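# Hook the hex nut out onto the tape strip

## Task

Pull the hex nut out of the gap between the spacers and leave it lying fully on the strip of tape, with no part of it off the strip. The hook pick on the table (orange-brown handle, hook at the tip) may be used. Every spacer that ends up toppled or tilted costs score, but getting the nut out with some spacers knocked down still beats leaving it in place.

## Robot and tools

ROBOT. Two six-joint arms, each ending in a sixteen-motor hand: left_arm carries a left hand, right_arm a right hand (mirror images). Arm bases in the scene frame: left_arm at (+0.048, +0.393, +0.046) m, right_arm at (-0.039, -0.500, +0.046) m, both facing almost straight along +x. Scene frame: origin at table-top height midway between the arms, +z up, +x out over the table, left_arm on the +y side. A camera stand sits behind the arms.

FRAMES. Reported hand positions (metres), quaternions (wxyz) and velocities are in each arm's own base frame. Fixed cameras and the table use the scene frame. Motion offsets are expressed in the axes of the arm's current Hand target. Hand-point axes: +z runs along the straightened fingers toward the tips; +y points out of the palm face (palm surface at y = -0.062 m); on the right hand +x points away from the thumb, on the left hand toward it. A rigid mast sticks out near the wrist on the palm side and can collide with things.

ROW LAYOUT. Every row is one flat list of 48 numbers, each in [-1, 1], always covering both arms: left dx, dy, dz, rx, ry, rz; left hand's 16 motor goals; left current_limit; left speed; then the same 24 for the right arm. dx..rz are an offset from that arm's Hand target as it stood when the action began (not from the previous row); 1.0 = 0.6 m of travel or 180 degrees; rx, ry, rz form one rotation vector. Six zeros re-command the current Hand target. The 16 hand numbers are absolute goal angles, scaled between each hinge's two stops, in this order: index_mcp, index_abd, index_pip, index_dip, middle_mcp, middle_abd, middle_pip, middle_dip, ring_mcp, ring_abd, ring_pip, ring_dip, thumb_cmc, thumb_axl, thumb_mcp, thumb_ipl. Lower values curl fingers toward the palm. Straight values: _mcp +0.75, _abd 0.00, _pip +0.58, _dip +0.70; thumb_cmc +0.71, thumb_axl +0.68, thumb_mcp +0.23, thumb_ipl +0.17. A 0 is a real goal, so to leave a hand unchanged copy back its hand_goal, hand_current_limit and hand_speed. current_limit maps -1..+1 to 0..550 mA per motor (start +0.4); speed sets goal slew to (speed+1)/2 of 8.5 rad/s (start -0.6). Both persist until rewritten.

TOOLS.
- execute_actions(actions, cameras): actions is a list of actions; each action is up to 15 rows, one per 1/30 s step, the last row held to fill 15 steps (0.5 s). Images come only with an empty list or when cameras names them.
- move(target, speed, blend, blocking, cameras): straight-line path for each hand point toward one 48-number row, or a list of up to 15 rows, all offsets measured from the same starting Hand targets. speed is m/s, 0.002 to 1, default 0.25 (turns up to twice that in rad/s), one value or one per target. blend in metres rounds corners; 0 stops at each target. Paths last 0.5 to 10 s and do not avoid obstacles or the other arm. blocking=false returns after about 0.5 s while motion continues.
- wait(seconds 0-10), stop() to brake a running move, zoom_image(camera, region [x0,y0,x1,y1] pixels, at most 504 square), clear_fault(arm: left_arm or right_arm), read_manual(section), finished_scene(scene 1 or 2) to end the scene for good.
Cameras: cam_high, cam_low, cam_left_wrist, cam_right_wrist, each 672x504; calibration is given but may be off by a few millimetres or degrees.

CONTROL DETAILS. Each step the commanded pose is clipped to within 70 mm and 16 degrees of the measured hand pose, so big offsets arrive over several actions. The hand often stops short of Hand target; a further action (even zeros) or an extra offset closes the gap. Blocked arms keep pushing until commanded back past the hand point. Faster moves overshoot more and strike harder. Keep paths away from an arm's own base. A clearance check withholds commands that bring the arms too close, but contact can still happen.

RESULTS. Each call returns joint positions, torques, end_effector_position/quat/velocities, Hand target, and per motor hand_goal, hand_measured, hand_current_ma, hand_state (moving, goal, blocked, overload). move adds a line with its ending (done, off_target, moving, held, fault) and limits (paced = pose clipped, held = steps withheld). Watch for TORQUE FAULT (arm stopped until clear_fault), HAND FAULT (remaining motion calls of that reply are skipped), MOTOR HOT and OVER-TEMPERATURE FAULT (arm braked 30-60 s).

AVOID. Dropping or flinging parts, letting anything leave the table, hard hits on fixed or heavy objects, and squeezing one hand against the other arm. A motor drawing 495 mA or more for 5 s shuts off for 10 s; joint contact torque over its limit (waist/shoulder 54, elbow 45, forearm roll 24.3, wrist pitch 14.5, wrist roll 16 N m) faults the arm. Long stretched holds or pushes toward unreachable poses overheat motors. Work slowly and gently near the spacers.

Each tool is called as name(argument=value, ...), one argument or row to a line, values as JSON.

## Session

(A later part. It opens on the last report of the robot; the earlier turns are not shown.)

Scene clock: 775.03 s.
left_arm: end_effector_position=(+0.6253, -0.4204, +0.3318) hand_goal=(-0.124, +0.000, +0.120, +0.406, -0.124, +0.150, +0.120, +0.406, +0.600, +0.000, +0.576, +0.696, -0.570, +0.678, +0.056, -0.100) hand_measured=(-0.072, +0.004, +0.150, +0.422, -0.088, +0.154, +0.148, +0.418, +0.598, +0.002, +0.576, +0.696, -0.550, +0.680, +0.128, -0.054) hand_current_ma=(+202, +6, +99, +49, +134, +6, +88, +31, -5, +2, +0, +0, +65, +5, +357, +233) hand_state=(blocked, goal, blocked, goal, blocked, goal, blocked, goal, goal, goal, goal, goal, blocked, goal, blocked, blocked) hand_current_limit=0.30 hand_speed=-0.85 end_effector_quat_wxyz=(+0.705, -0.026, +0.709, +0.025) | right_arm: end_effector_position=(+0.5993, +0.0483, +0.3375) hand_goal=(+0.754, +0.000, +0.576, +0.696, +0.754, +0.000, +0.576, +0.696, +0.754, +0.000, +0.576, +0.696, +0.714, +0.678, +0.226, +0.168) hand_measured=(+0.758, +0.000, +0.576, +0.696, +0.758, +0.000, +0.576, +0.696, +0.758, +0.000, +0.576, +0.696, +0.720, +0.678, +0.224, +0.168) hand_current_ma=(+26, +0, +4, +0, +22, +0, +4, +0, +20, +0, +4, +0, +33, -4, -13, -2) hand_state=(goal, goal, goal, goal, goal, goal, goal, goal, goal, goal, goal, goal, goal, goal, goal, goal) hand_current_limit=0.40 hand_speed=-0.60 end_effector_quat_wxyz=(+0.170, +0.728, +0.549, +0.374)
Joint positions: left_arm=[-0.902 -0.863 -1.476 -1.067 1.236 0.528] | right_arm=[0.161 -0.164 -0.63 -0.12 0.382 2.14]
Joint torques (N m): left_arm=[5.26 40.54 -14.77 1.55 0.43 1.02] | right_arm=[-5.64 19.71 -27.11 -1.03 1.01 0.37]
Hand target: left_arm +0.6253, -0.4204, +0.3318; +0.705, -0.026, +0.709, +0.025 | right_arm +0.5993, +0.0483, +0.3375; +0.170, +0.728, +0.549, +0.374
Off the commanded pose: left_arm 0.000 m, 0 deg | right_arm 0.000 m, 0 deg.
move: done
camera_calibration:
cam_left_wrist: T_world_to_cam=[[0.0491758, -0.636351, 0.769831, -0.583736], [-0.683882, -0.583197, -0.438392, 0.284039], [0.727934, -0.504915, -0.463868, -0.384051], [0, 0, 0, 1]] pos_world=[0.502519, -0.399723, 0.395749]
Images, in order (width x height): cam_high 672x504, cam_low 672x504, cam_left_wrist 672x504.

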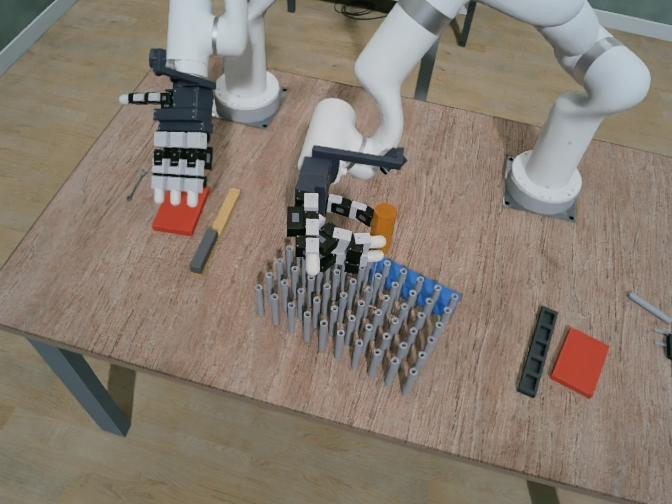

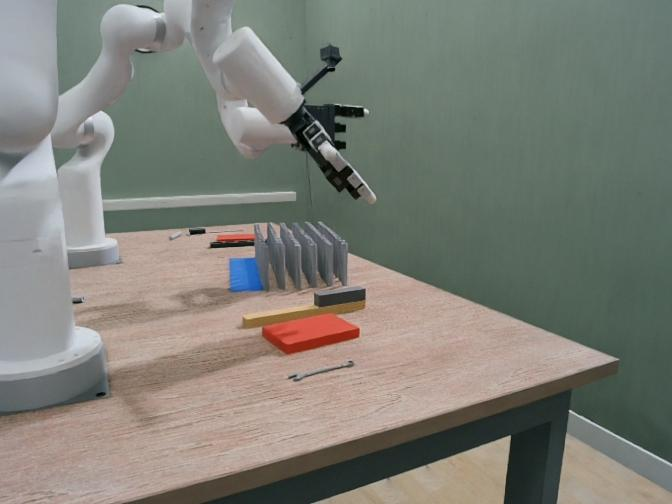

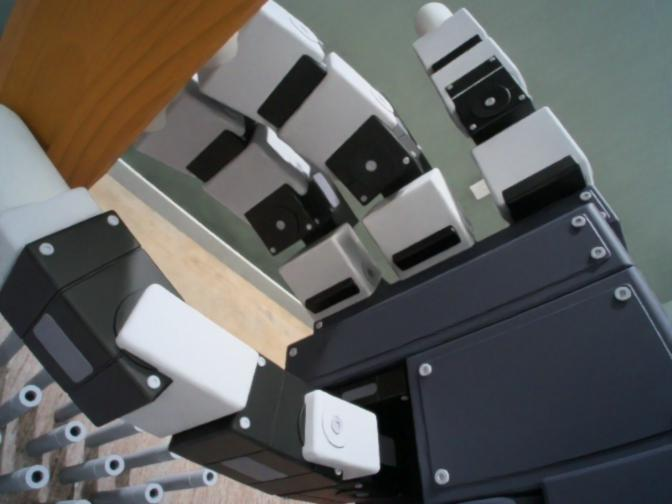

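move(
  target=[0.0697,-0.021,-0.0025,0,0.0306,0, -0.125,0,0.12,0.406,-0.125,0.15,0.12,0.406,0.6,0,0.576,0.696,-0.571,0.678,0.055,-0.1,0.3,-0.85, 0,0,0,0,0,0, 0.754,0,0.576,0.696,0.754,0,0.576,0.696,0.754,0,0.576,0.696,0.714,0.678,0.226,0.168,0.4,-0.6],
  speed=0.1,
  cameras=["cam_high","cam_low"],
)

zoom_image(
  camera="cam_high",
  region=[330, 270, 410, 350],
)

zoom_image(
  camera="cam_high",
  region=[350, 295, 380, 325],
)

zoom_image(
  camera="cam_low",
  region=[240, 140, 360, 300],
)

Scene clock: 898.00 s.
left_arm: end_effector_position=(+0.6244, -0.4331, +0.2900) hand_goal=(-0.124, +0.000, +0.120, +0.406, -0.124, +0.150, +0.120, +0.406, +0.600, +0.000, +0.576, +0.696, -0.570, +0.678, +0.056, -0.100) hand_measured=(-0.072, +0.004, +0.150, +0.422, -0.088, +0.154, +0.148, +0.418, +0.598, +0.002, +0.576, +0.696, -0.548, +0.680, +0.128, -0.054) hand_current_ma=(+202, +7, +99, +49, +134, +7, +88, +31, -5, +3, +0, +0, +66, +5, +357, +233) hand_state=(blocked, goal, blocked, goal, blocked, goal, blocked, goal, goal, goal, goal, goal, blocked, goal, blocked, blocked) hand_current_limit=0.30 hand_speed=-0.85 end_effector_quat_wxyz=(+0.670, -0.027, +0.742, +0.024) | right_arm: end_effector_position=(+0.5993, +0.0483, +0.3375) hand_goal=(+0.754, +0.000, +0.576, +0.696, +0.754, +0.000, +0.576, +0.696, +0.754, +0.000, +0.576, +0.696, +0.714, +0.678, +0.226, +0.168) hand_measured=(+0.758, +0.000, +0.576, +0.696, +0.758, +0.000, +0.576, +0.696, +0.758, +0.000, +0.576, +0.696, +0.720, +0.678, +0.224, +0.168) hand_current_ma=(+26, +0, +4, +0, +22, +0, +4, +0, +20, +0, +4, +0, +33, -4, -13, -2) hand_state=(goal, goal, goal, goal, goal, goal, goal, goal, goal, goal, goal, goal, goal, goal, goal, goal) hand_current_limit=0.40 hand_speed=-0.60 end_effector_quat_wxyz=(+0.170, +0.728, +0.549, +0.374)
Joint positions: left_arm=[-0.91 -0.919 -1.523 -1.124 1.162 0.54] | right_arm=[0.161 -0.164 -0.63 -0.12 0.382 2.14]
Joint torques (N m): left_arm=[-7.26 41.83 -14.55 -0.38 0.36 1.09] | right_arm=[-5.91 20.19 -26.58 -1.12 1.06 0.28]
Hand target: left_arm +0.6244, -0.4331, +0.2900; +0.670, -0.027, +0.742, +0.024 | right_arm +0.5993, +0.0483, +0.3375; +0.170, +0.728, +0.549, +0.374
Off the commanded pose: left_arm 0.000 m, 0 deg | right_arm 0.000 m, 0 deg.
move: done
Images, in order (width x height): cam_high 672x504, cam_low 672x504.

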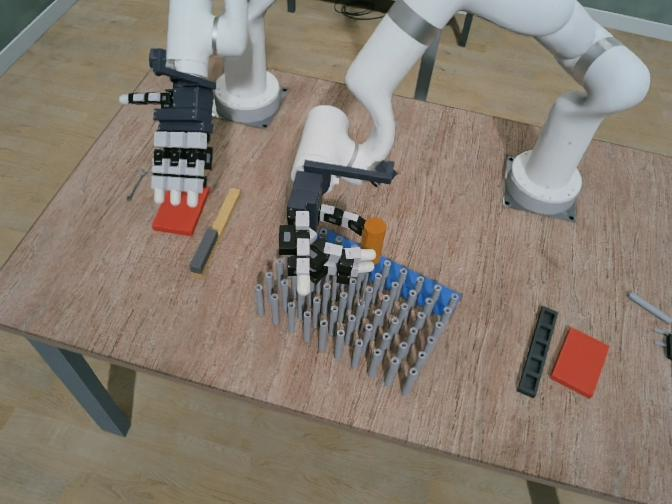

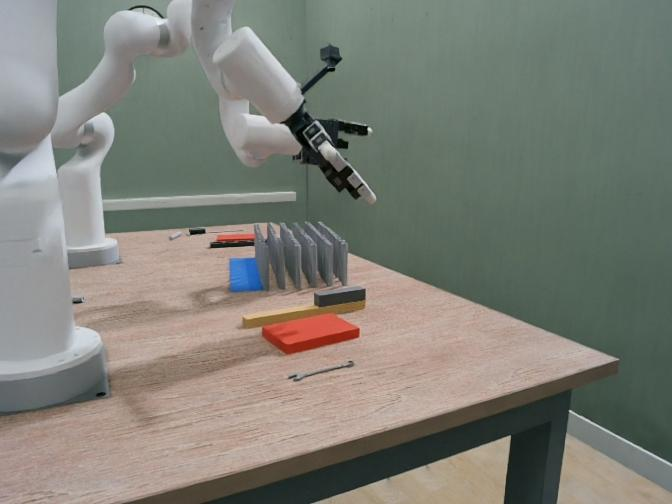

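Scaled by 6.300 from the camera's 672x504 image, which has a finer 960x720 frame.

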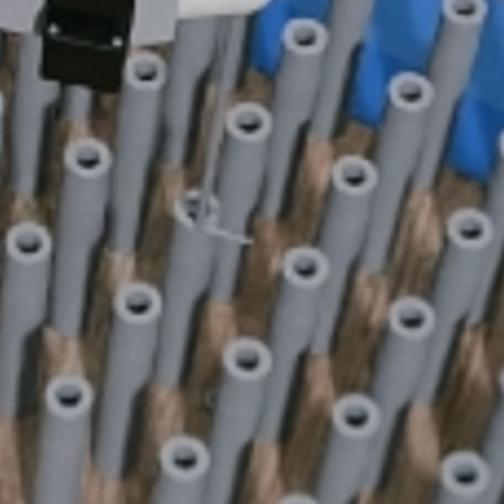

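Scaled by 16.800 from the camera's 672x504 image, which has a finer 960x720 frame.

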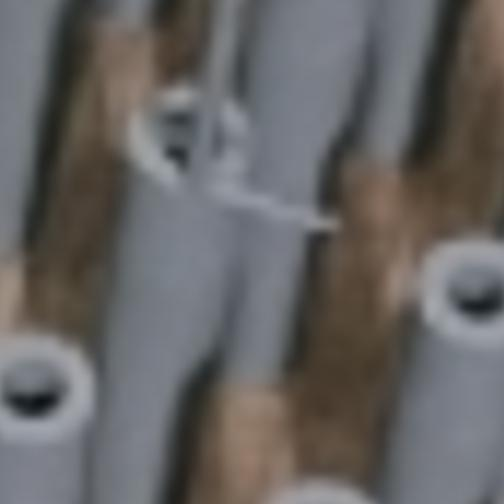

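Scaled by 3.150 from the camera's 672x504 image, which has a finer 960x720 frame.

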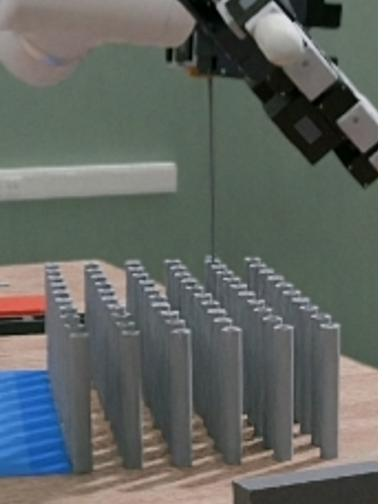

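move(
  target=[0.0498,0,0.0048,0,0,0, -0.125,0,0.12,0.406,-0.125,0.15,0.12,0.406,0.6,0,0.576,0.696,-0.571,0.678,0.055,-0.1,0.3,-0.85, 0,0,0,0,0,0, 0.754,0,0.576,0.696,0.754,0,0.576,0.696,0.754,0,0.576,0.696,0.714,0.678,0.226,0.168,0.4,-0.6],
  speed=0.06,
  cameras=["cam_high","cam_low"],
)

zoom_image(
  camera="cam_high",
  region=[330, 280, 400, 350],
)

zoom_image(
  camera="cam_low",
  region=[260, 200, 350, 300],
)

Scene clock: 922.30 s.
left_arm: end_effector_position=(+0.6242, -0.4332, +0.2600) hand_goal=(-0.124, +0.000, +0.120, +0.406, -0.124, +0.150, +0.120, +0.406, +0.600, +0.000, +0.576, +0.696, -0.570, +0.678, +0.056, -0.100) hand_measured=(-0.072, +0.004, +0.150, +0.422, -0.088, +0.154, +0.148, +0.418, +0.598, +0.002, +0.576, +0.696, -0.548, +0.680, +0.128, -0.054) hand_current_ma=(+202, +7, +99, +49, +134, +7, +88, +31, -5, +3, +0, +0, +67, +5, +357, +233) hand_state=(blocked, goal, blocked, goal, blocked, goal, blocked, goal, goal, goal, goal, goal, blocked, goal, blocked, blocked) hand_current_limit=0.30 hand_speed=-0.85 end_effector_quat_wxyz=(+0.670, -0.027, +0.742, +0.024) | right_arm: end_effector_position=(+0.5993, +0.0483, +0.3375) hand_goal=(+0.754, +0.000, +0.576, +0.696, +0.754, +0.000, +0.576, +0.696, +0.754, +0.000, +0.576, +0.696, +0.714, +0.678, +0.226, +0.168) hand_measured=(+0.758, +0.000, +0.576, +0.696, +0.758, +0.000, +0.576, +0.696, +0.758, +0.000, +0.576, +0.696, +0.720, +0.678, +0.224, +0.168) hand_current_ma=(+26, +0, +4, +0, +22, +0, +4, +0, +20, +0, +4, +0, +33, -4, -13, -2) hand_state=(goal, goal, goal, goal, goal, goal, goal, goal, goal, goal, goal, goal, goal, goal, goal, goal) hand_current_limit=0.40 hand_speed=-0.60 end_effector_quat_wxyz=(+0.170, +0.728, +0.549, +0.374)
Joint positions: left_arm=[-0.91 -0.968 -1.531 -1.108 1.18 0.5] | right_arm=[0.161 -0.164 -0.63 -0.12 0.382 2.14]
Joint torques (N m): left_arm=[-7 41.71 -14.64 1.86 1.81 -0.38] | right_arm=[-5.6 20.08 -26.45 -1.14 1 0.33]
Hand target: left_arm +0.6242, -0.4331, +0.2599; +0.670, -0.027, +0.742, +0.024 | right_arm +0.5993, +0.0483, +0.3375; +0.170, +0.728, +0.549, +0.374
Off the commanded pose: left_arm 0.000 m, 0 deg | right_arm 0.000 m, 0 deg.
move: done
Images, in order (width x height): cam_high 672x504, cam_low 672x504.

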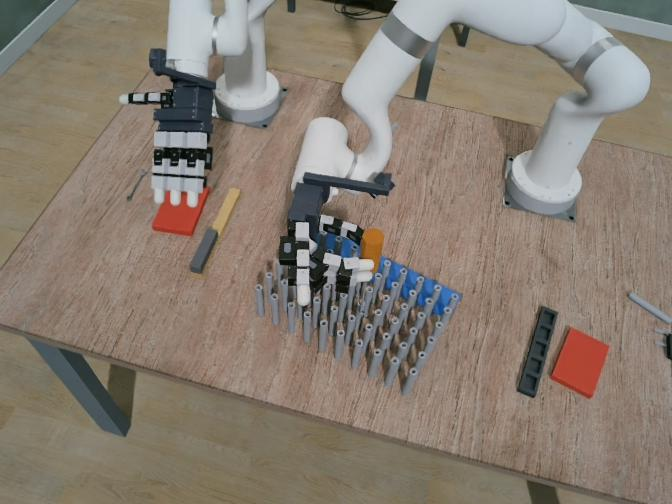

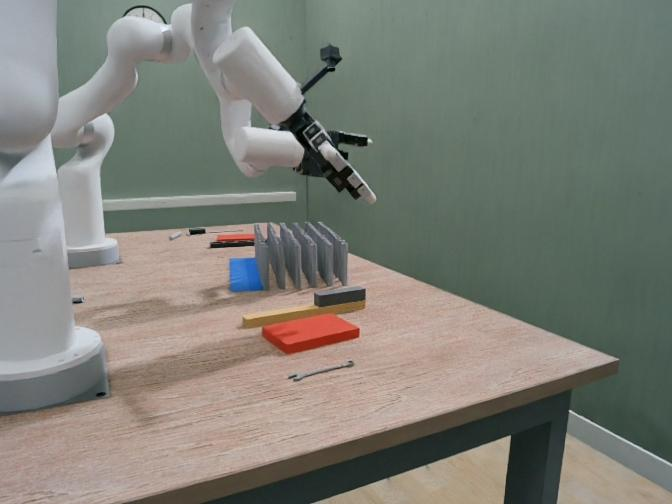

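Scaled by 7.200 from the camera's 672x504 image, which has a finer 960x720 frame.

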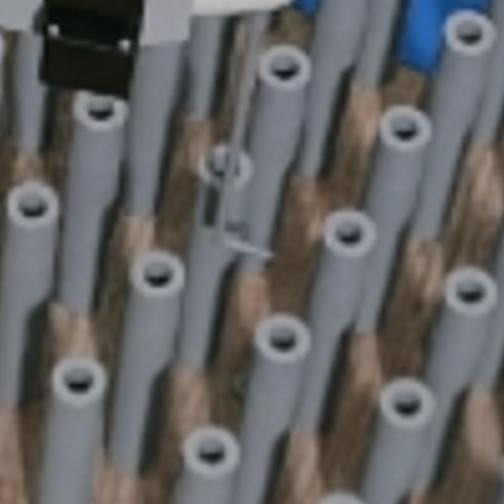

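Scaled by 5.040 from the camera's 672x504 image, which has a finer 960x720 frame.

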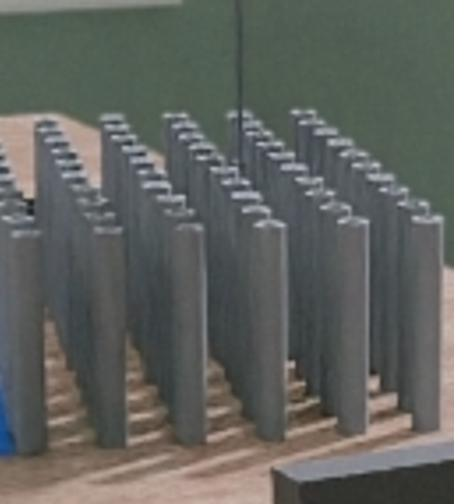

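move(
  target=[0.1328,0,0.0128,0,0,0, -0.125,0,0.12,0.406,-0.125,0.15,0.12,0.406,0.6,0,0.576,0.696,-0.571,0.678,0.055,-0.1,0.3,-0.85, 0,0,0,0,0,0, 0.754,0,0.576,0.696,0.754,0,0.576,0.696,0.754,0,0.576,0.696,0.714,0.678,0.226,0.168,0.4,-0.6],
  speed=0.06,
  cameras=["cam_high","cam_low"],
)

zoom_image(
  camera="cam_high",
  region=[330, 280, 400, 350],
)

zoom_image(
  camera="cam_low",
  region=[260, 200, 350, 300],
)

Scene clock: 945.83 s.
left_arm: end_effector_position=(+0.6238, -0.4333, +0.1799) hand_goal=(-0.124, +0.000, +0.120, +0.406, -0.124, +0.150, +0.120, +0.406, +0.600, +0.000, +0.576, +0.696, -0.570, +0.678, +0.056, -0.100) hand_measured=(-0.072, +0.004, +0.150, +0.422, -0.088, +0.154, +0.148, +0.418, +0.598, +0.002, +0.576, +0.696, -0.548, +0.680, +0.128, -0.054) hand_current_ma=(+202, +7, +99, +49, +134, +7, +88, +31, -5, +3, +0, +0, +67, +5, +358, +233) hand_state=(blocked, goal, blocked, goal, blocked, goal, blocked, goal, goal, goal, goal, goal, blocked, goal, blocked, blocked) hand_current_limit=0.30 hand_speed=-0.85 end_effector_quat_wxyz=(+0.670, -0.027, +0.742, +0.024) | right_arm: end_effector_position=(+0.5993, +0.0483, +0.3375) hand_goal=(+0.754, +0.000, +0.576, +0.696, +0.754, +0.000, +0.576, +0.696, +0.754, +0.000, +0.576, +0.696, +0.714, +0.678, +0.226, +0.168) hand_measured=(+0.758, +0.000, +0.576, +0.696, +0.758, +0.000, +0.576, +0.696, +0.758, +0.000, +0.576, +0.696, +0.720, +0.678, +0.224, +0.168) hand_current_ma=(+26, +0, +4, +0, +22, +0, +4, +0, +20, +0, +4, +0, +33, -4, -13, -2) hand_state=(goal, goal, goal, goal, goal, goal, goal, goal, goal, goal, goal, goal, goal, goal, goal, goal) hand_current_limit=0.40 hand_speed=-0.60 end_effector_quat_wxyz=(+0.170, +0.728, +0.549, +0.374)
Joint positions: left_arm=[-0.911 -1.11 -1.578 -1.076 1.224 0.409] | right_arm=[0.161 -0.164 -0.63 -0.12 0.382 2.14]
Joint torques (N m): left_arm=[-7.16 43.49 -13.61 1.93 1.84 -0.3] | right_arm=[-4.77 20.48 -26.99 -0.93 0.86 0.32]
Hand target: left_arm +0.6238, -0.4333, +0.1799; +0.670, -0.027, +0.742, +0.024 | right_arm +0.5993, +0.0483, +0.3375; +0.170, +0.728, +0.549, +0.374
Off the commanded pose: left_arm 0.000 m, 0 deg | right_arm 0.000 m, 0 deg.
move: done
Images, in order (width x height): cam_high 672x504, cam_low 672x504.

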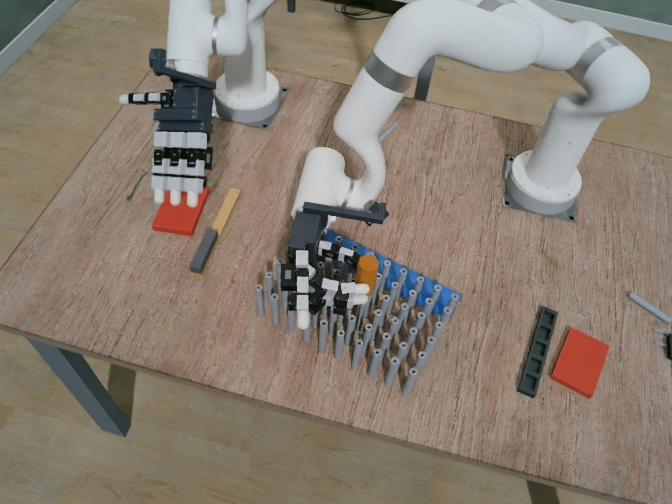

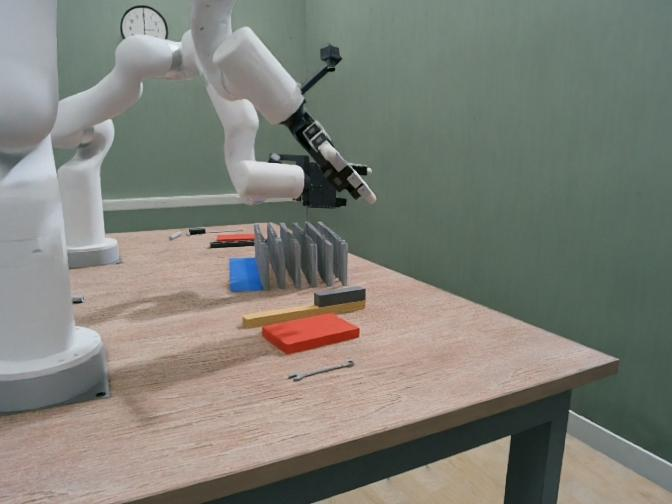

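Scaled by 7.200 from the camera's 672x504 image, which has a finer 960x720 frame.

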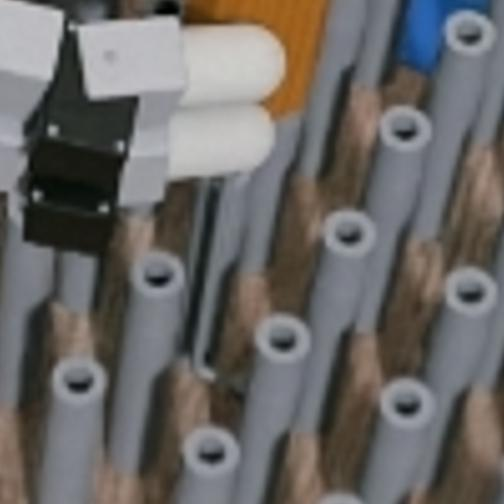

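Scaled by 5.040 from the camera's 672x504 image, which has a finer 960x720 frame.

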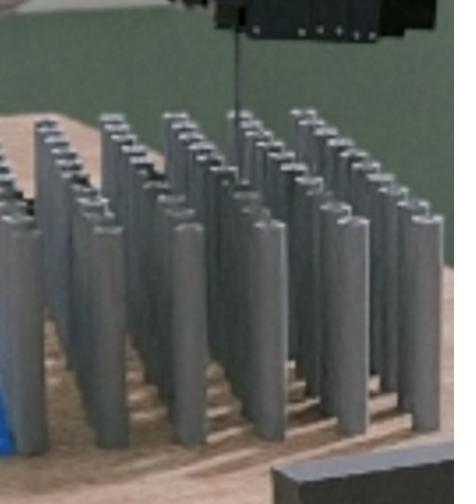

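zoom_image(
  camera="cam_high",
  region=[350, 320, 375, 345],
)

Scaled by 20.160 from the camera's 672x504 image, which has a finer 960x720 frame.

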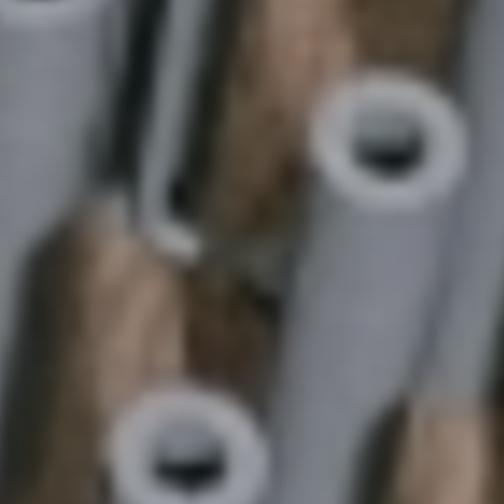

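move(
  target=[0.0249,0,0.0024,0,0,0, -0.125,0,0.12,0.406,-0.125,0.15,0.12,0.406,0.6,0,0.576,0.696,-0.571,0.678,0.055,-0.1,0.3,-0.85, 0,0,0,0,0,0, 0.754,0,0.576,0.696,0.754,0,0.576,0.696,0.754,0,0.576,0.696,0.714,0.678,0.226,0.168,0.4,-0.6],
  speed=0.04,
  cameras=["cam_high","cam_low","cam_left_wrist"],
)

zoom_image(
  camera="cam_high",
  region=[345, 315, 375, 345],
)

zoom_image(
  camera="cam_low",
  region=[290, 230, 350, 300],
)

Scene clock: 966.87 s.
left_arm: end_effector_position=(+0.6237, -0.4333, +0.1649) hand_goal=(-0.124, +0.000, +0.120, +0.406, -0.124, +0.150, +0.120, +0.406, +0.600, +0.000, +0.576, +0.696, -0.570, +0.678, +0.056, -0.100) hand_measured=(-0.072, +0.004, +0.150, +0.422, -0.088, +0.154, +0.148, +0.418, +0.598, +0.002, +0.576, +0.696, -0.548, +0.680, +0.128, -0.054) hand_current_ma=(+202, +7, +99, +49, +134, +7, +88, +31, -5, +3, +0, +0, +67, +5, +357, +233) hand_state=(blocked, goal, blocked, goal, blocked, goal, blocked, goal, goal, goal, goal, goal, blocked, goal, blocked, blocked) hand_current_limit=0.30 hand_speed=-0.85 end_effector_quat_wxyz=(+0.670, -0.027, +0.742, +0.024) | right_arm: end_effector_position=(+0.5993, +0.0483, +0.3375) hand_goal=(+0.754, +0.000, +0.576, +0.696, +0.754, +0.000, +0.576, +0.696, +0.754, +0.000, +0.576, +0.696, +0.714, +0.678, +0.226, +0.168) hand_measured=(+0.758, +0.000, +0.576, +0.696, +0.758, +0.000, +0.576, +0.696, +0.758, +0.000, +0.576, +0.696, +0.720, +0.678, +0.224, +0.168) hand_current_ma=(+26, +0, +4, +0, +22, +0, +4, +0, +20, +0, +4, +0, +33, -4, -13, -2) hand_state=(goal, goal, goal, goal, goal, goal, goal, goal, goal, goal, goal, goal, goal, goal, goal, goal) hand_current_limit=0.40 hand_speed=-0.60 end_effector_quat_wxyz=(+0.170, +0.728, +0.549, +0.374)
Joint positions: left_arm=[-0.911 -1.138 -1.591 -1.072 1.231 0.395] | right_arm=[0.161 -0.164 -0.63 -0.12 0.382 2.14]
Joint torques (N m): left_arm=[-7.58 43.86 -13.45 2.02 1.87 -0.34] | right_arm=[-6.45 20.68 -26.03 -1.07 0.81 0.32]
Hand target: left_arm +0.6237, -0.4333, +0.1649; +0.670, -0.027, +0.742, +0.024 | right_arm +0.5993, +0.0483, +0.3375; +0.170, +0.728, +0.549, +0.374
Off the commanded pose: left_arm 0.000 m, 0 deg | right_arm 0.000 m, 0 deg.
move: done
camera_calibration:
cam_left_wrist: T_world_to_cam=[[0.122816, -0.631001, 0.765999, -0.506455], [-0.722468, -0.586021, -0.366905, 0.213334], [0.680409, -0.508348, -0.527851, -0.428153], [0, 0, 0, 1]] pos_world=[0.507647, -0.412206, 0.240217]
Images, in order (width x height): cam_high 672x504, cam_low 672x504, cam_left_wrist 672x504.

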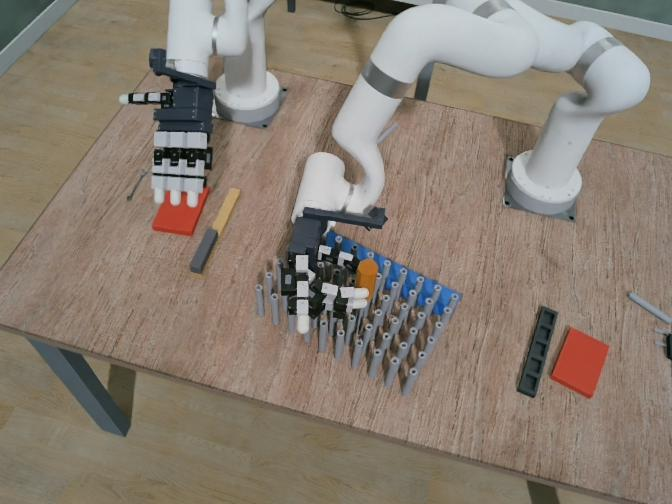

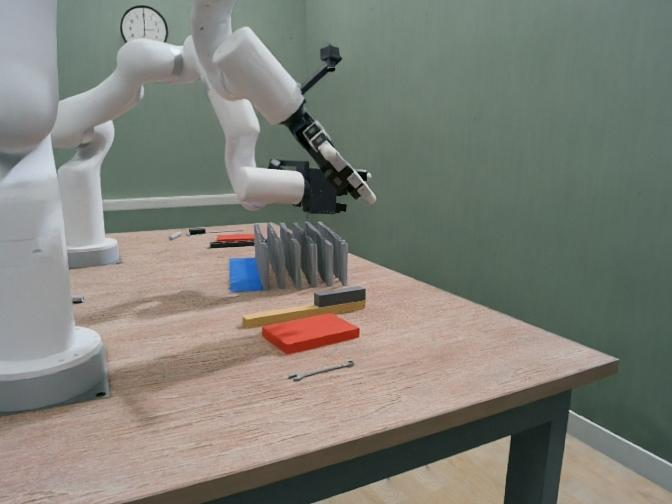

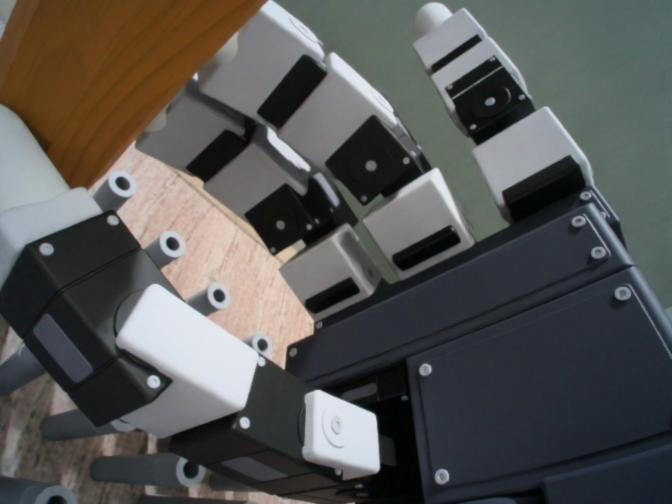

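Scaled by 16.800 from the camera's 672x504 image, which has a finer 960x720 frame.

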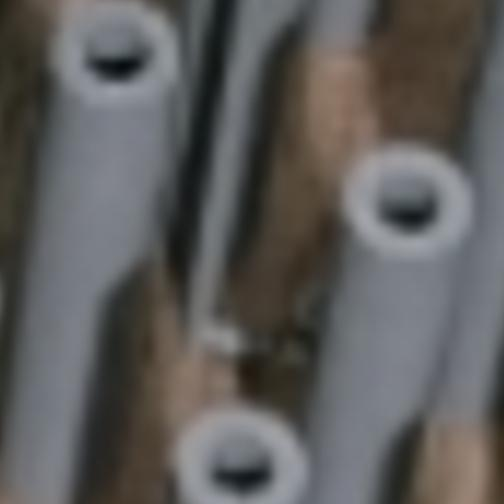

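Scaled by 7.200 from the camera's 672x504 image, which has a finer 960x720 frame.

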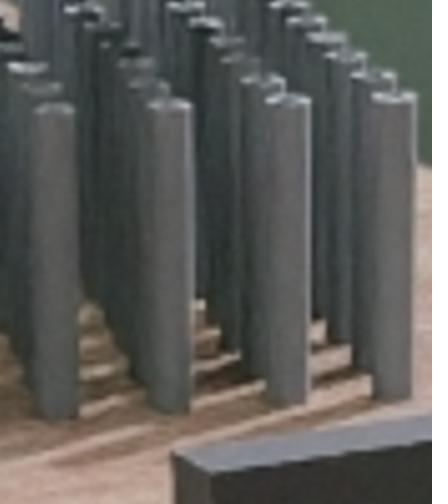

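move(
  target=[0.00996,0,0.00096,0,0,0, -0.125,0,0.12,0.406,-0.125,0.15,0.12,0.406,0.6,0,0.576,0.696,-0.571,0.678,0.055,-0.1,0.3,-0.85, 0,0,0,0,0,0, 0.754,0,0.576,0.696,0.754,0,0.576,0.696,0.754,0,0.576,0.696,0.714,0.678,0.226,0.168,0.4,-0.6],
  speed=0.03,
  cameras=["cam_high"],
)

zoom_image(
  camera="cam_high",
  region=[345, 315, 375, 345],
)

Scene clock: 973.60 s.
left_arm: end_effector_position=(+0.6236, -0.4333, +0.1589) hand_goal=(-0.124, +0.000, +0.120, +0.406, -0.124, +0.150, +0.120, +0.406, +0.600, +0.000, +0.576, +0.696, -0.570, +0.678, +0.056, -0.100) hand_measured=(-0.072, +0.004, +0.150, +0.422, -0.088, +0.154, +0.148, +0.418, +0.598, +0.002, +0.576, +0.696, -0.548, +0.680, +0.128, -0.054) hand_current_ma=(+202, +7, +99, +49, +134, +7, +88, +31, -5, +3, +0, +0, +67, +5, +357, +233) hand_state=(blocked, goal, blocked, goal, blocked, goal, blocked, goal, goal, goal, goal, goal, blocked, goal, blocked, blocked) hand_current_limit=0.30 hand_speed=-0.85 end_effector_quat_wxyz=(+0.670, -0.027, +0.742, +0.024) | right_arm: end_effector_position=(+0.5993, +0.0483, +0.3375) hand_goal=(+0.754, +0.000, +0.576, +0.696, +0.754, +0.000, +0.576, +0.696, +0.754, +0.000, +0.576, +0.696, +0.714, +0.678, +0.226, +0.168) hand_measured=(+0.758, +0.000, +0.576, +0.696, +0.758, +0.000, +0.576, +0.696, +0.758, +0.000, +0.576, +0.696, +0.720, +0.678, +0.224, +0.168) hand_current_ma=(+26, +0, +4, +0, +22, +0, +4, +0, +20, +0, +4, +0, +33, -4, -13, -2) hand_state=(goal, goal, goal, goal, goal, goal, goal, goal, goal, goal, goal, goal, goal, goal, goal, goal) hand_current_limit=0.40 hand_speed=-0.60 end_effector_quat_wxyz=(+0.170, +0.728, +0.549, +0.374)
Joint positions: left_arm=[-0.911 -1.15 -1.596 -1.07 1.234 0.39] | right_arm=[0.161 -0.164 -0.63 -0.12 0.382 2.14]
Joint torques (N m): left_arm=[-7.71 45.47 -13.66 1.95 1.85 -0.34] | right_arm=[-5.53 20.56 -25.92 -1.36 0.73 0.38]
Hand target: left_arm +0.6236, -0.4333, +0.1589; +0.670, -0.027, +0.742, +0.024 | right_arm +0.5993, +0.0483, +0.3375; +0.170, +0.728, +0.549, +0.374
Off the commanded pose: left_arm 0.000 m, 0 deg | right_arm 0.000 m, 0 deg.
move: done
Images, in order (width x height): cam_high 672x504.

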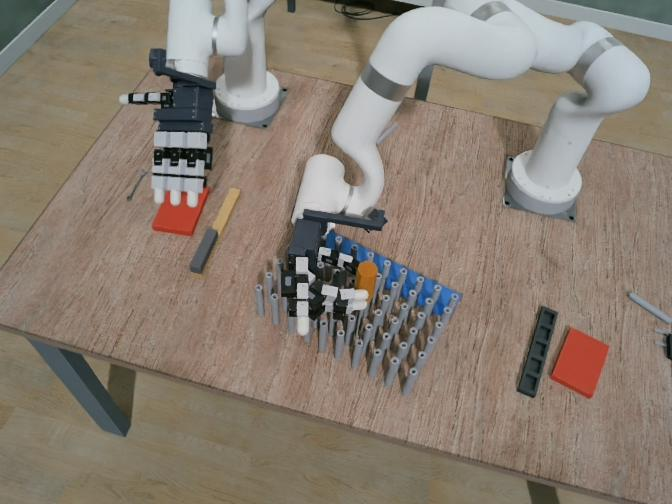

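Scaled by 16.800 from the camera's 672x504 image, which has a finer 960x720 frame.

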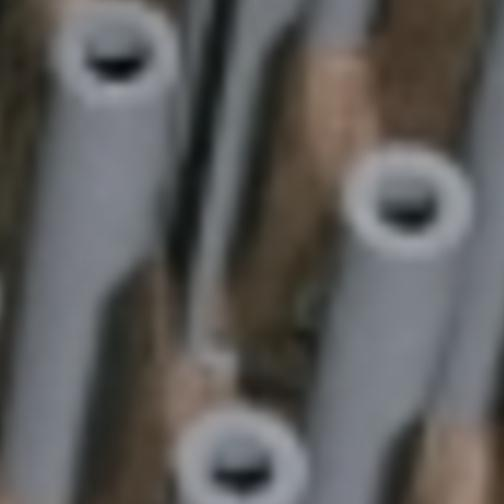

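move(
  target=[0.00664,0,0.00064,0,0,0, -0.125,0,0.12,0.406,-0.125,0.15,0.12,0.406,0.6,0,0.576,0.696,-0.571,0.678,0.055,-0.1,0.3,-0.85, 0,0,0,0,0,0, 0.754,0,0.576,0.696,0.754,0,0.576,0.696,0.754,0,0.576,0.696,0.714,0.678,0.226,0.168,0.4,-0.6],
  speed=0.02,
  cameras=["cam_high"],
)

zoom_image(
  camera="cam_high",
  region=[345, 315, 375, 345],
)

Scene clock: 994.43 s.
left_arm: end_effector_position=(+0.6236, -0.4333, +0.1549) hand_goal=(-0.124, +0.000, +0.120, +0.406, -0.124, +0.150, +0.120, +0.406, +0.600, +0.000, +0.576, +0.696, -0.570, +0.678, +0.056, -0.100) hand_measured=(-0.072, -0.028, +0.150, +0.422, -0.088, +0.138, +0.146, +0.418, +0.598, +0.002, +0.576, +0.696, -0.566, +0.678, +0.128, -0.054) hand_current_ma=(+202, -79, +99, +49, +134, -30, +83, +31, -5, +3, +0, +0, +10, +1, +357, +233) hand_state=(blocked, blocked, blocked, goal, blocked, goal, blocked, goal, goal, goal, goal, goal, goal, goal, blocked, blocked) hand_current_limit=0.30 hand_speed=-0.85 end_effector_quat_wxyz=(+0.670, -0.027, +0.742, +0.024) | right_arm: end_effector_position=(+0.5993, +0.0483, +0.3375) hand_goal=(+0.754, +0.000, +0.576, +0.696, +0.754, +0.000, +0.576, +0.696, +0.754, +0.000, +0.576, +0.696, +0.714, +0.678, +0.226, +0.168) hand_measured=(+0.758, +0.000, +0.576, +0.696, +0.758, +0.000, +0.576, +0.696, +0.758, +0.000, +0.576, +0.696, +0.720, +0.678, +0.224, +0.168) hand_current_ma=(+26, +0, +4, +0, +22, +0, +4, +0, +20, +0, +4, +0, +33, -4, -13, -2) hand_state=(goal, goal, goal, goal, goal, goal, goal, goal, goal, goal, goal, goal, goal, goal, goal, goal) hand_current_limit=0.40 hand_speed=-0.60 end_effector_quat_wxyz=(+0.170, +0.728, +0.549, +0.374)
Joint positions: left_arm=[-0.911 -1.157 -1.6 -1.069 1.236 0.386] | right_arm=[0.161 -0.164 -0.63 -0.12 0.382 2.14]
Joint torques (N m): left_arm=[-7.27 40.96 -12.01 1.5 1.14 -1.06] | right_arm=[-5.02 19.42 -25.88 -0.76 0.86 0.3]
Hand target: left_arm +0.6236, -0.4333, +0.1549; +0.670, -0.027, +0.742, +0.024 | right_arm +0.5993, +0.0483, +0.3375; +0.170, +0.728, +0.549, +0.374
Off the commanded pose: left_arm 0.000 m, 0 deg | right_arm 0.000 m, 0 deg.
move: done
Images, in order (width x height): cam_high 672x504.

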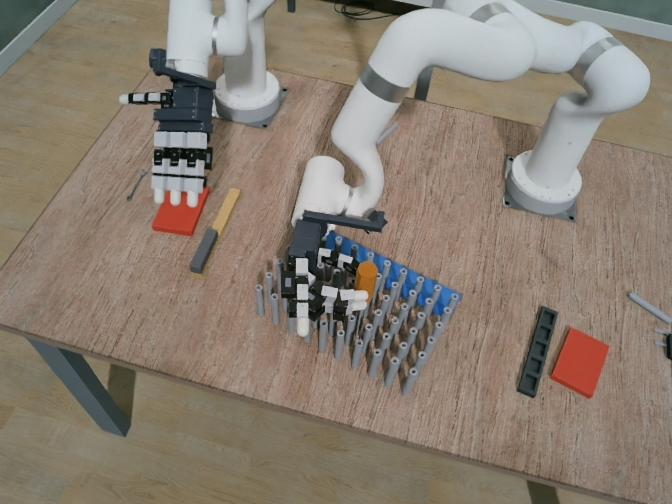

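Scaled by 16.800 from the camera's 672x504 image, which has a finer 960x720 frame.

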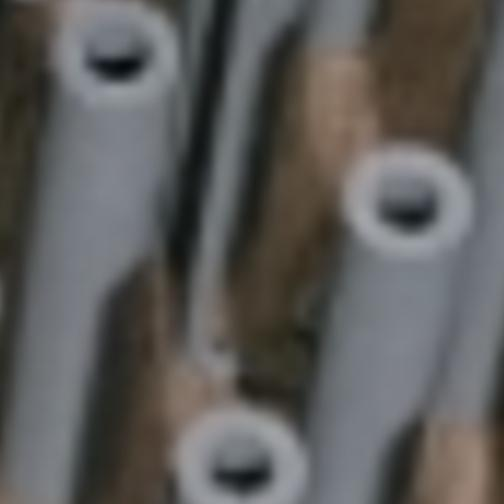

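move(
  target=[-0.0048,0.0002,-0.0075,0.0387,0,0.0037, -0.125,0,0.12,0.406,-0.125,0.15,0.12,0.406,0.6,0,0.576,0.696,-0.571,0.678,0.055,-0.1,0.3,-0.85, 0,0,0,0,0,0, 0.754,0,0.576,0.696,0.754,0,0.576,0.696,0.754,0,0.576,0.696,0.714,0.678,0.226,0.168,0.4,-0.6],
  speed=0.03,
  cameras=["cam_high","cam_low"],
)

zoom_image(
  camera="cam_high",
  region=[345, 315, 375, 345],
)

zoom_image(
  camera="cam_high",
  region=[300, 270, 400, 370],
)

Scene clock: 1041.03 s.
left_arm: end_effector_position=(+0.6194, -0.4335, +0.1582) hand_goal=(-0.124, +0.000, +0.120, +0.406, -0.124, +0.150, +0.120, +0.406, +0.600, +0.000, +0.576, +0.696, -0.570, +0.678, +0.056, -0.100) hand_measured=(-0.072, -0.004, +0.150, +0.422, -0.088, +0.160, +0.146, +0.418, +0.598, +0.002, +0.576, +0.696, -0.552, +0.680, +0.128, -0.054) hand_current_ma=(+204, -7, +99, +49, +134, +24, +83, +31, -5, +3, +0, +0, +57, +3, +358, +233) hand_state=(blocked, goal, blocked, goal, blocked, goal, blocked, goal, goal, goal, goal, goal, goal, goal, blocked, blocked) hand_current_limit=0.30 hand_speed=-0.85 end_effector_quat_wxyz=(+0.670, +0.018, +0.742, -0.018) | right_arm: end_effector_position=(+0.5993, +0.0483, +0.3375) hand_goal=(+0.754, +0.000, +0.576, +0.696, +0.754, +0.000, +0.576, +0.696, +0.754, +0.000, +0.576, +0.696, +0.714, +0.678, +0.226, +0.168) hand_measured=(+0.758, +0.000, +0.576, +0.696, +0.758, +0.000, +0.576, +0.696, +0.758, +0.000, +0.576, +0.696, +0.720, +0.678, +0.224, +0.168) hand_current_ma=(+26, +0, +4, +0, +22, +0, +4, +0, +20, +0, +4, +0, +33, -4, -13, -2) hand_state=(goal, goal, goal, goal, goal, goal, goal, goal, goal, goal, goal, goal, goal, goal, goal, goal) hand_current_limit=0.40 hand_speed=-0.60 end_effector_quat_wxyz=(+0.170, +0.728, +0.549, +0.374)
Joint positions: left_arm=[-0.905 -1.096 -1.48 -0.923 1.225 0.303] | right_arm=[0.161 -0.164 -0.63 -0.12 0.382 2.14]
Joint torques (N m): left_arm=[5.86 49.88 -10.31 1.71 0.5 -0.33] | right_arm=[-5.4 20.04 -26.12 -1.38 0.84 0.23]
Hand target: left_arm +0.6194, -0.4335, +0.1582; +0.670, +0.018, +0.742, -0.018 | right_arm +0.5993, +0.0483, +0.3375; +0.170, +0.728, +0.549, +0.374
Off the commanded pose: left_arm 0.000 m, 0 deg | right_arm 0.000 m, 0 deg.
move: done
Images, in order (width x height): cam_high 672x504, cam_low 672x504.

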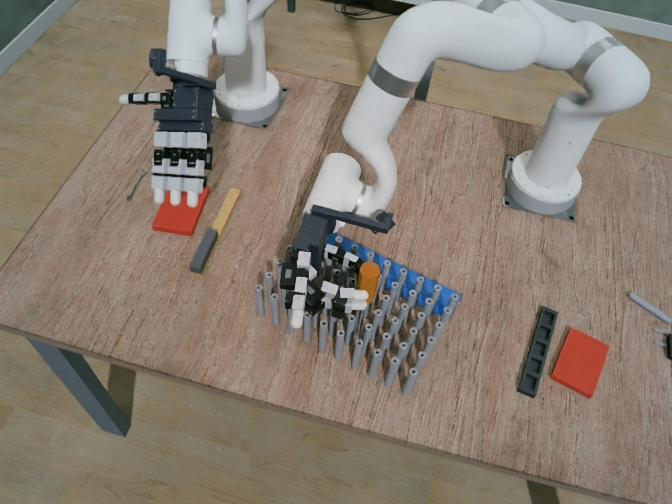

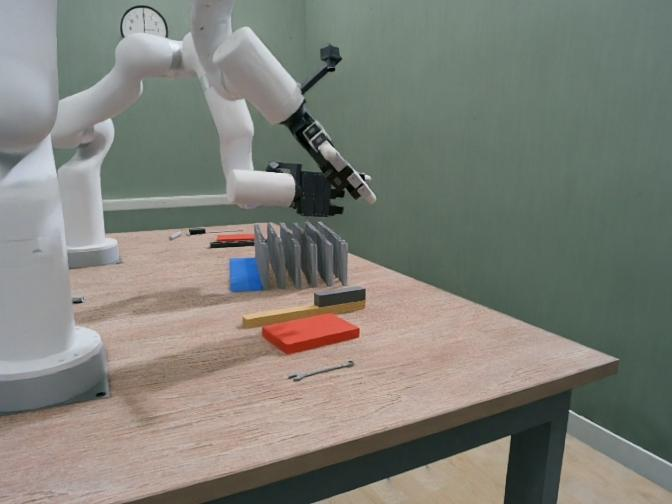

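Scaled by 16.800 from the camera's 672x504 image, which has a finer 960x720 frame.

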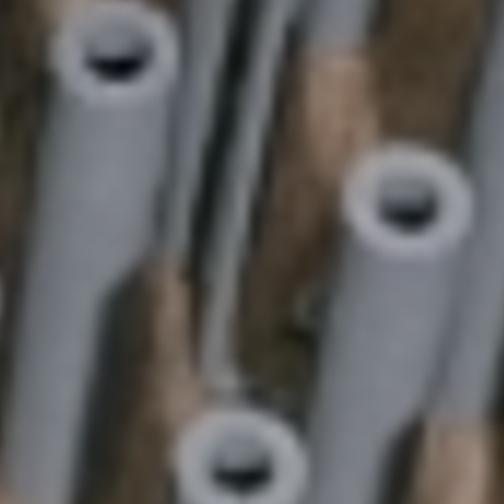

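Scaled by 5.040 from the camera's 672x504 image, which has a finer 960x720 frame.

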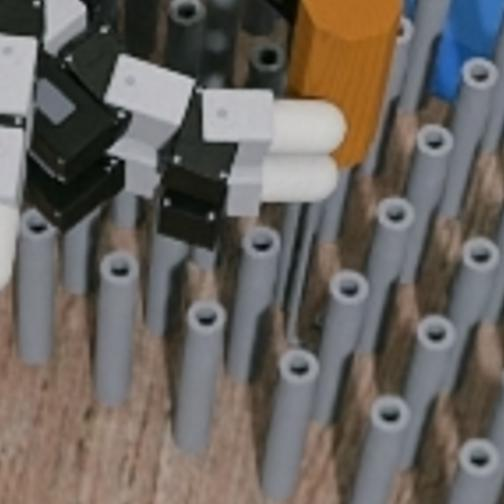

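move(
  target=[0.00622,0.01511,-0.06463,0,0,0, -0.125,0,0.12,0.406,-0.125,0.15,0.12,0.406,0.6,0,0.576,0.696,-0.571,0.678,0.055,-0.1,0.3,-0.85, 0,0,0,0,0,0, 0.754,0,0.576,0.696,0.754,0,0.576,0.696,0.754,0,0.576,0.696,0.714,0.678,0.226,0.168,0.4,-0.6],
  speed=0.03,
  cameras=["cam_high","cam_low"],
)

zoom_image(
  camera="cam_high",
  region=[340, 305, 380, 345],
)

zoom_image(
  camera="cam_high",
  region=[300, 260, 400, 360],
)

zoom_image(
  camera="cam_low",
  region=[250, 200, 360, 300],
)

Scene clock: 1058.73 s.
left_arm: end_effector_position=(+0.5810, -0.4225, +0.1584) hand_goal=(-0.124, +0.000, +0.120, +0.406, -0.124, +0.150, +0.120, +0.406, +0.600, +0.000, +0.576, +0.696, -0.570, +0.678, +0.056, -0.100) hand_measured=(-0.072, -0.002, +0.150, +0.422, -0.088, +0.160, +0.146, +0.418, +0.598, +0.002, +0.576, +0.696, -0.550, +0.680, +0.128, -0.054) hand_current_ma=(+205, -4, +99, +49, +134, +24, +83, +31, -5, +3, +0, +0, +59, +4, +357, +233) hand_state=(blocked, goal, blocked, goal, blocked, goal, blocked, goal, goal, goal, goal, goal, goal, goal, blocked, blocked) hand_current_limit=0.30 hand_speed=-0.85 end_effector_quat_wxyz=(+0.670, +0.018, +0.742, -0.018) | right_arm: end_effector_position=(+0.5993, +0.0483, +0.3375) hand_goal=(+0.754, +0.000, +0.576, +0.696, +0.754, +0.000, +0.576, +0.696, +0.754, +0.000, +0.576, +0.696, +0.714, +0.678, +0.226, +0.168) hand_measured=(+0.758, +0.000, +0.576, +0.696, +0.758, +0.000, +0.576, +0.696, +0.758, +0.000, +0.576, +0.696, +0.720, +0.678, +0.224, +0.168) hand_current_ma=(+26, +0, +4, +0, +22, +0, +4, +0, +20, +0, +4, +0, +33, -4, -13, -2) hand_state=(goal, goal, goal, goal, goal, goal, goal, goal, goal, goal, goal, goal, goal, goal, goal, goal) hand_current_limit=0.40 hand_speed=-0.60 end_effector_quat_wxyz=(+0.170, +0.728, +0.549, +0.374)
Joint positions: left_arm=[-0.943 -1.043 -1.363 -0.945 1.273 0.258] | right_arm=[0.161 -0.164 -0.63 -0.12 0.382 2.14]
Joint torques (N m): left_arm=[-7.29 48.01 -9.28 -1.09 1.92 -0.31] | right_arm=[-5.49 20.4 -24.53 -1.1 0.9 0.21]
Hand target: left_arm +0.5810, -0.4225, +0.1584; +0.670, +0.018, +0.742, -0.018 | right_arm +0.5993, +0.0483, +0.3375; +0.170, +0.728, +0.549, +0.374
Off the commanded pose: left_arm 0.000 m, 0 deg | right_arm 0.000 m, 0 deg.
move: done
Images, in order (width x height): cam_high 672x504, cam_low 672x504.

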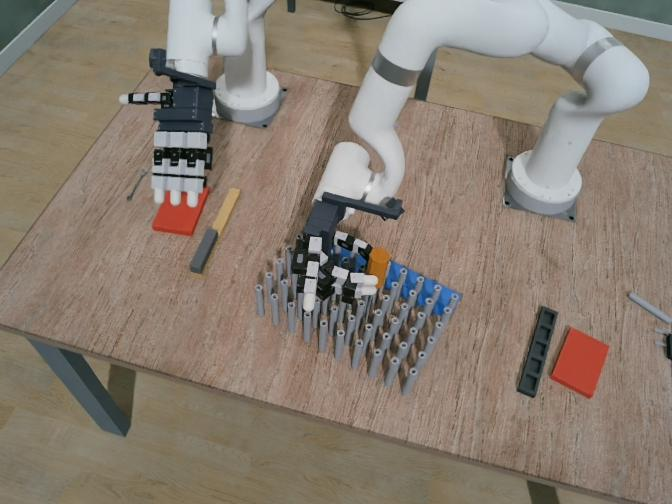

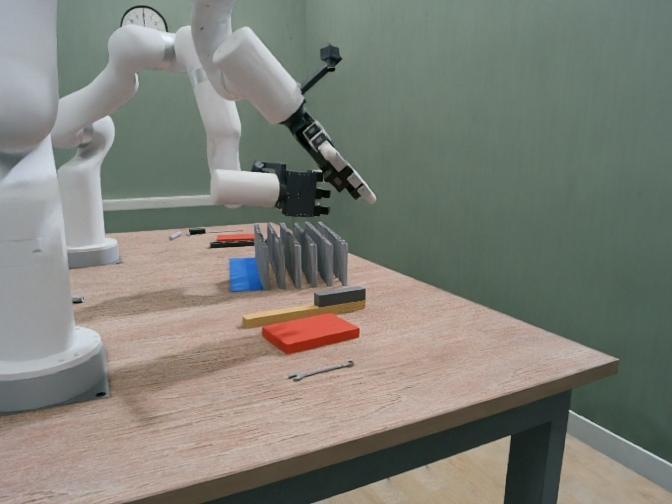

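Scaled by 12.600 from the camera's 672x504 image, which has a finer 960x720 frame.

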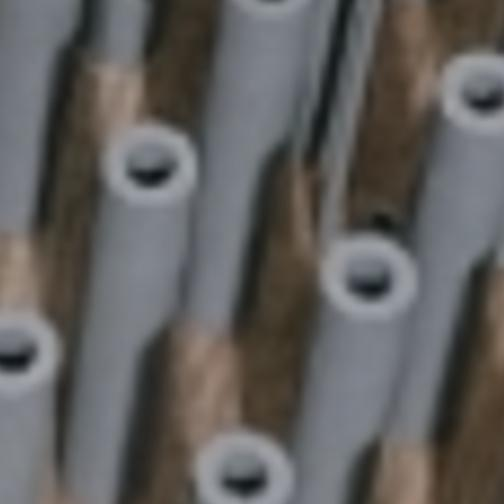

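Scaled by 5.040 from the camera's 672x504 image, which has a finer 960x720 frame.

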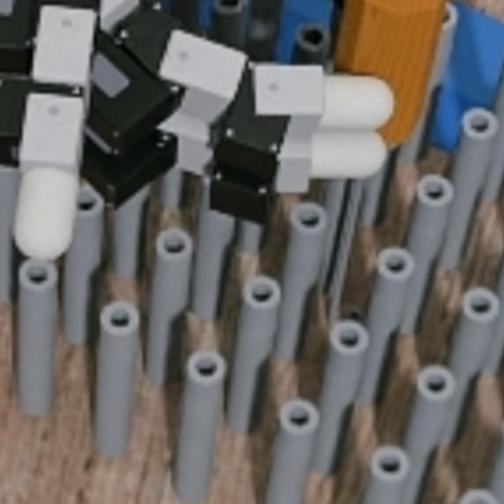

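Scaled by 4.582 from the camera's 672x504 image, which has a finer 960x720 frame.

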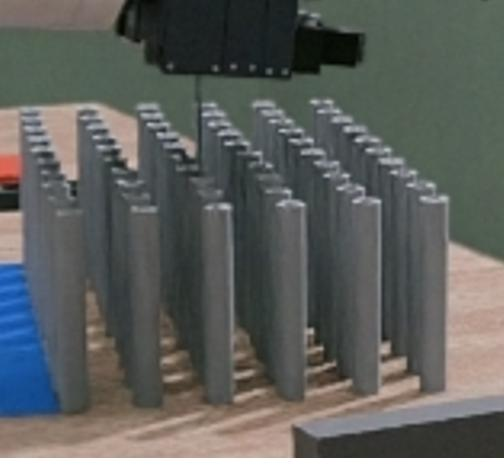

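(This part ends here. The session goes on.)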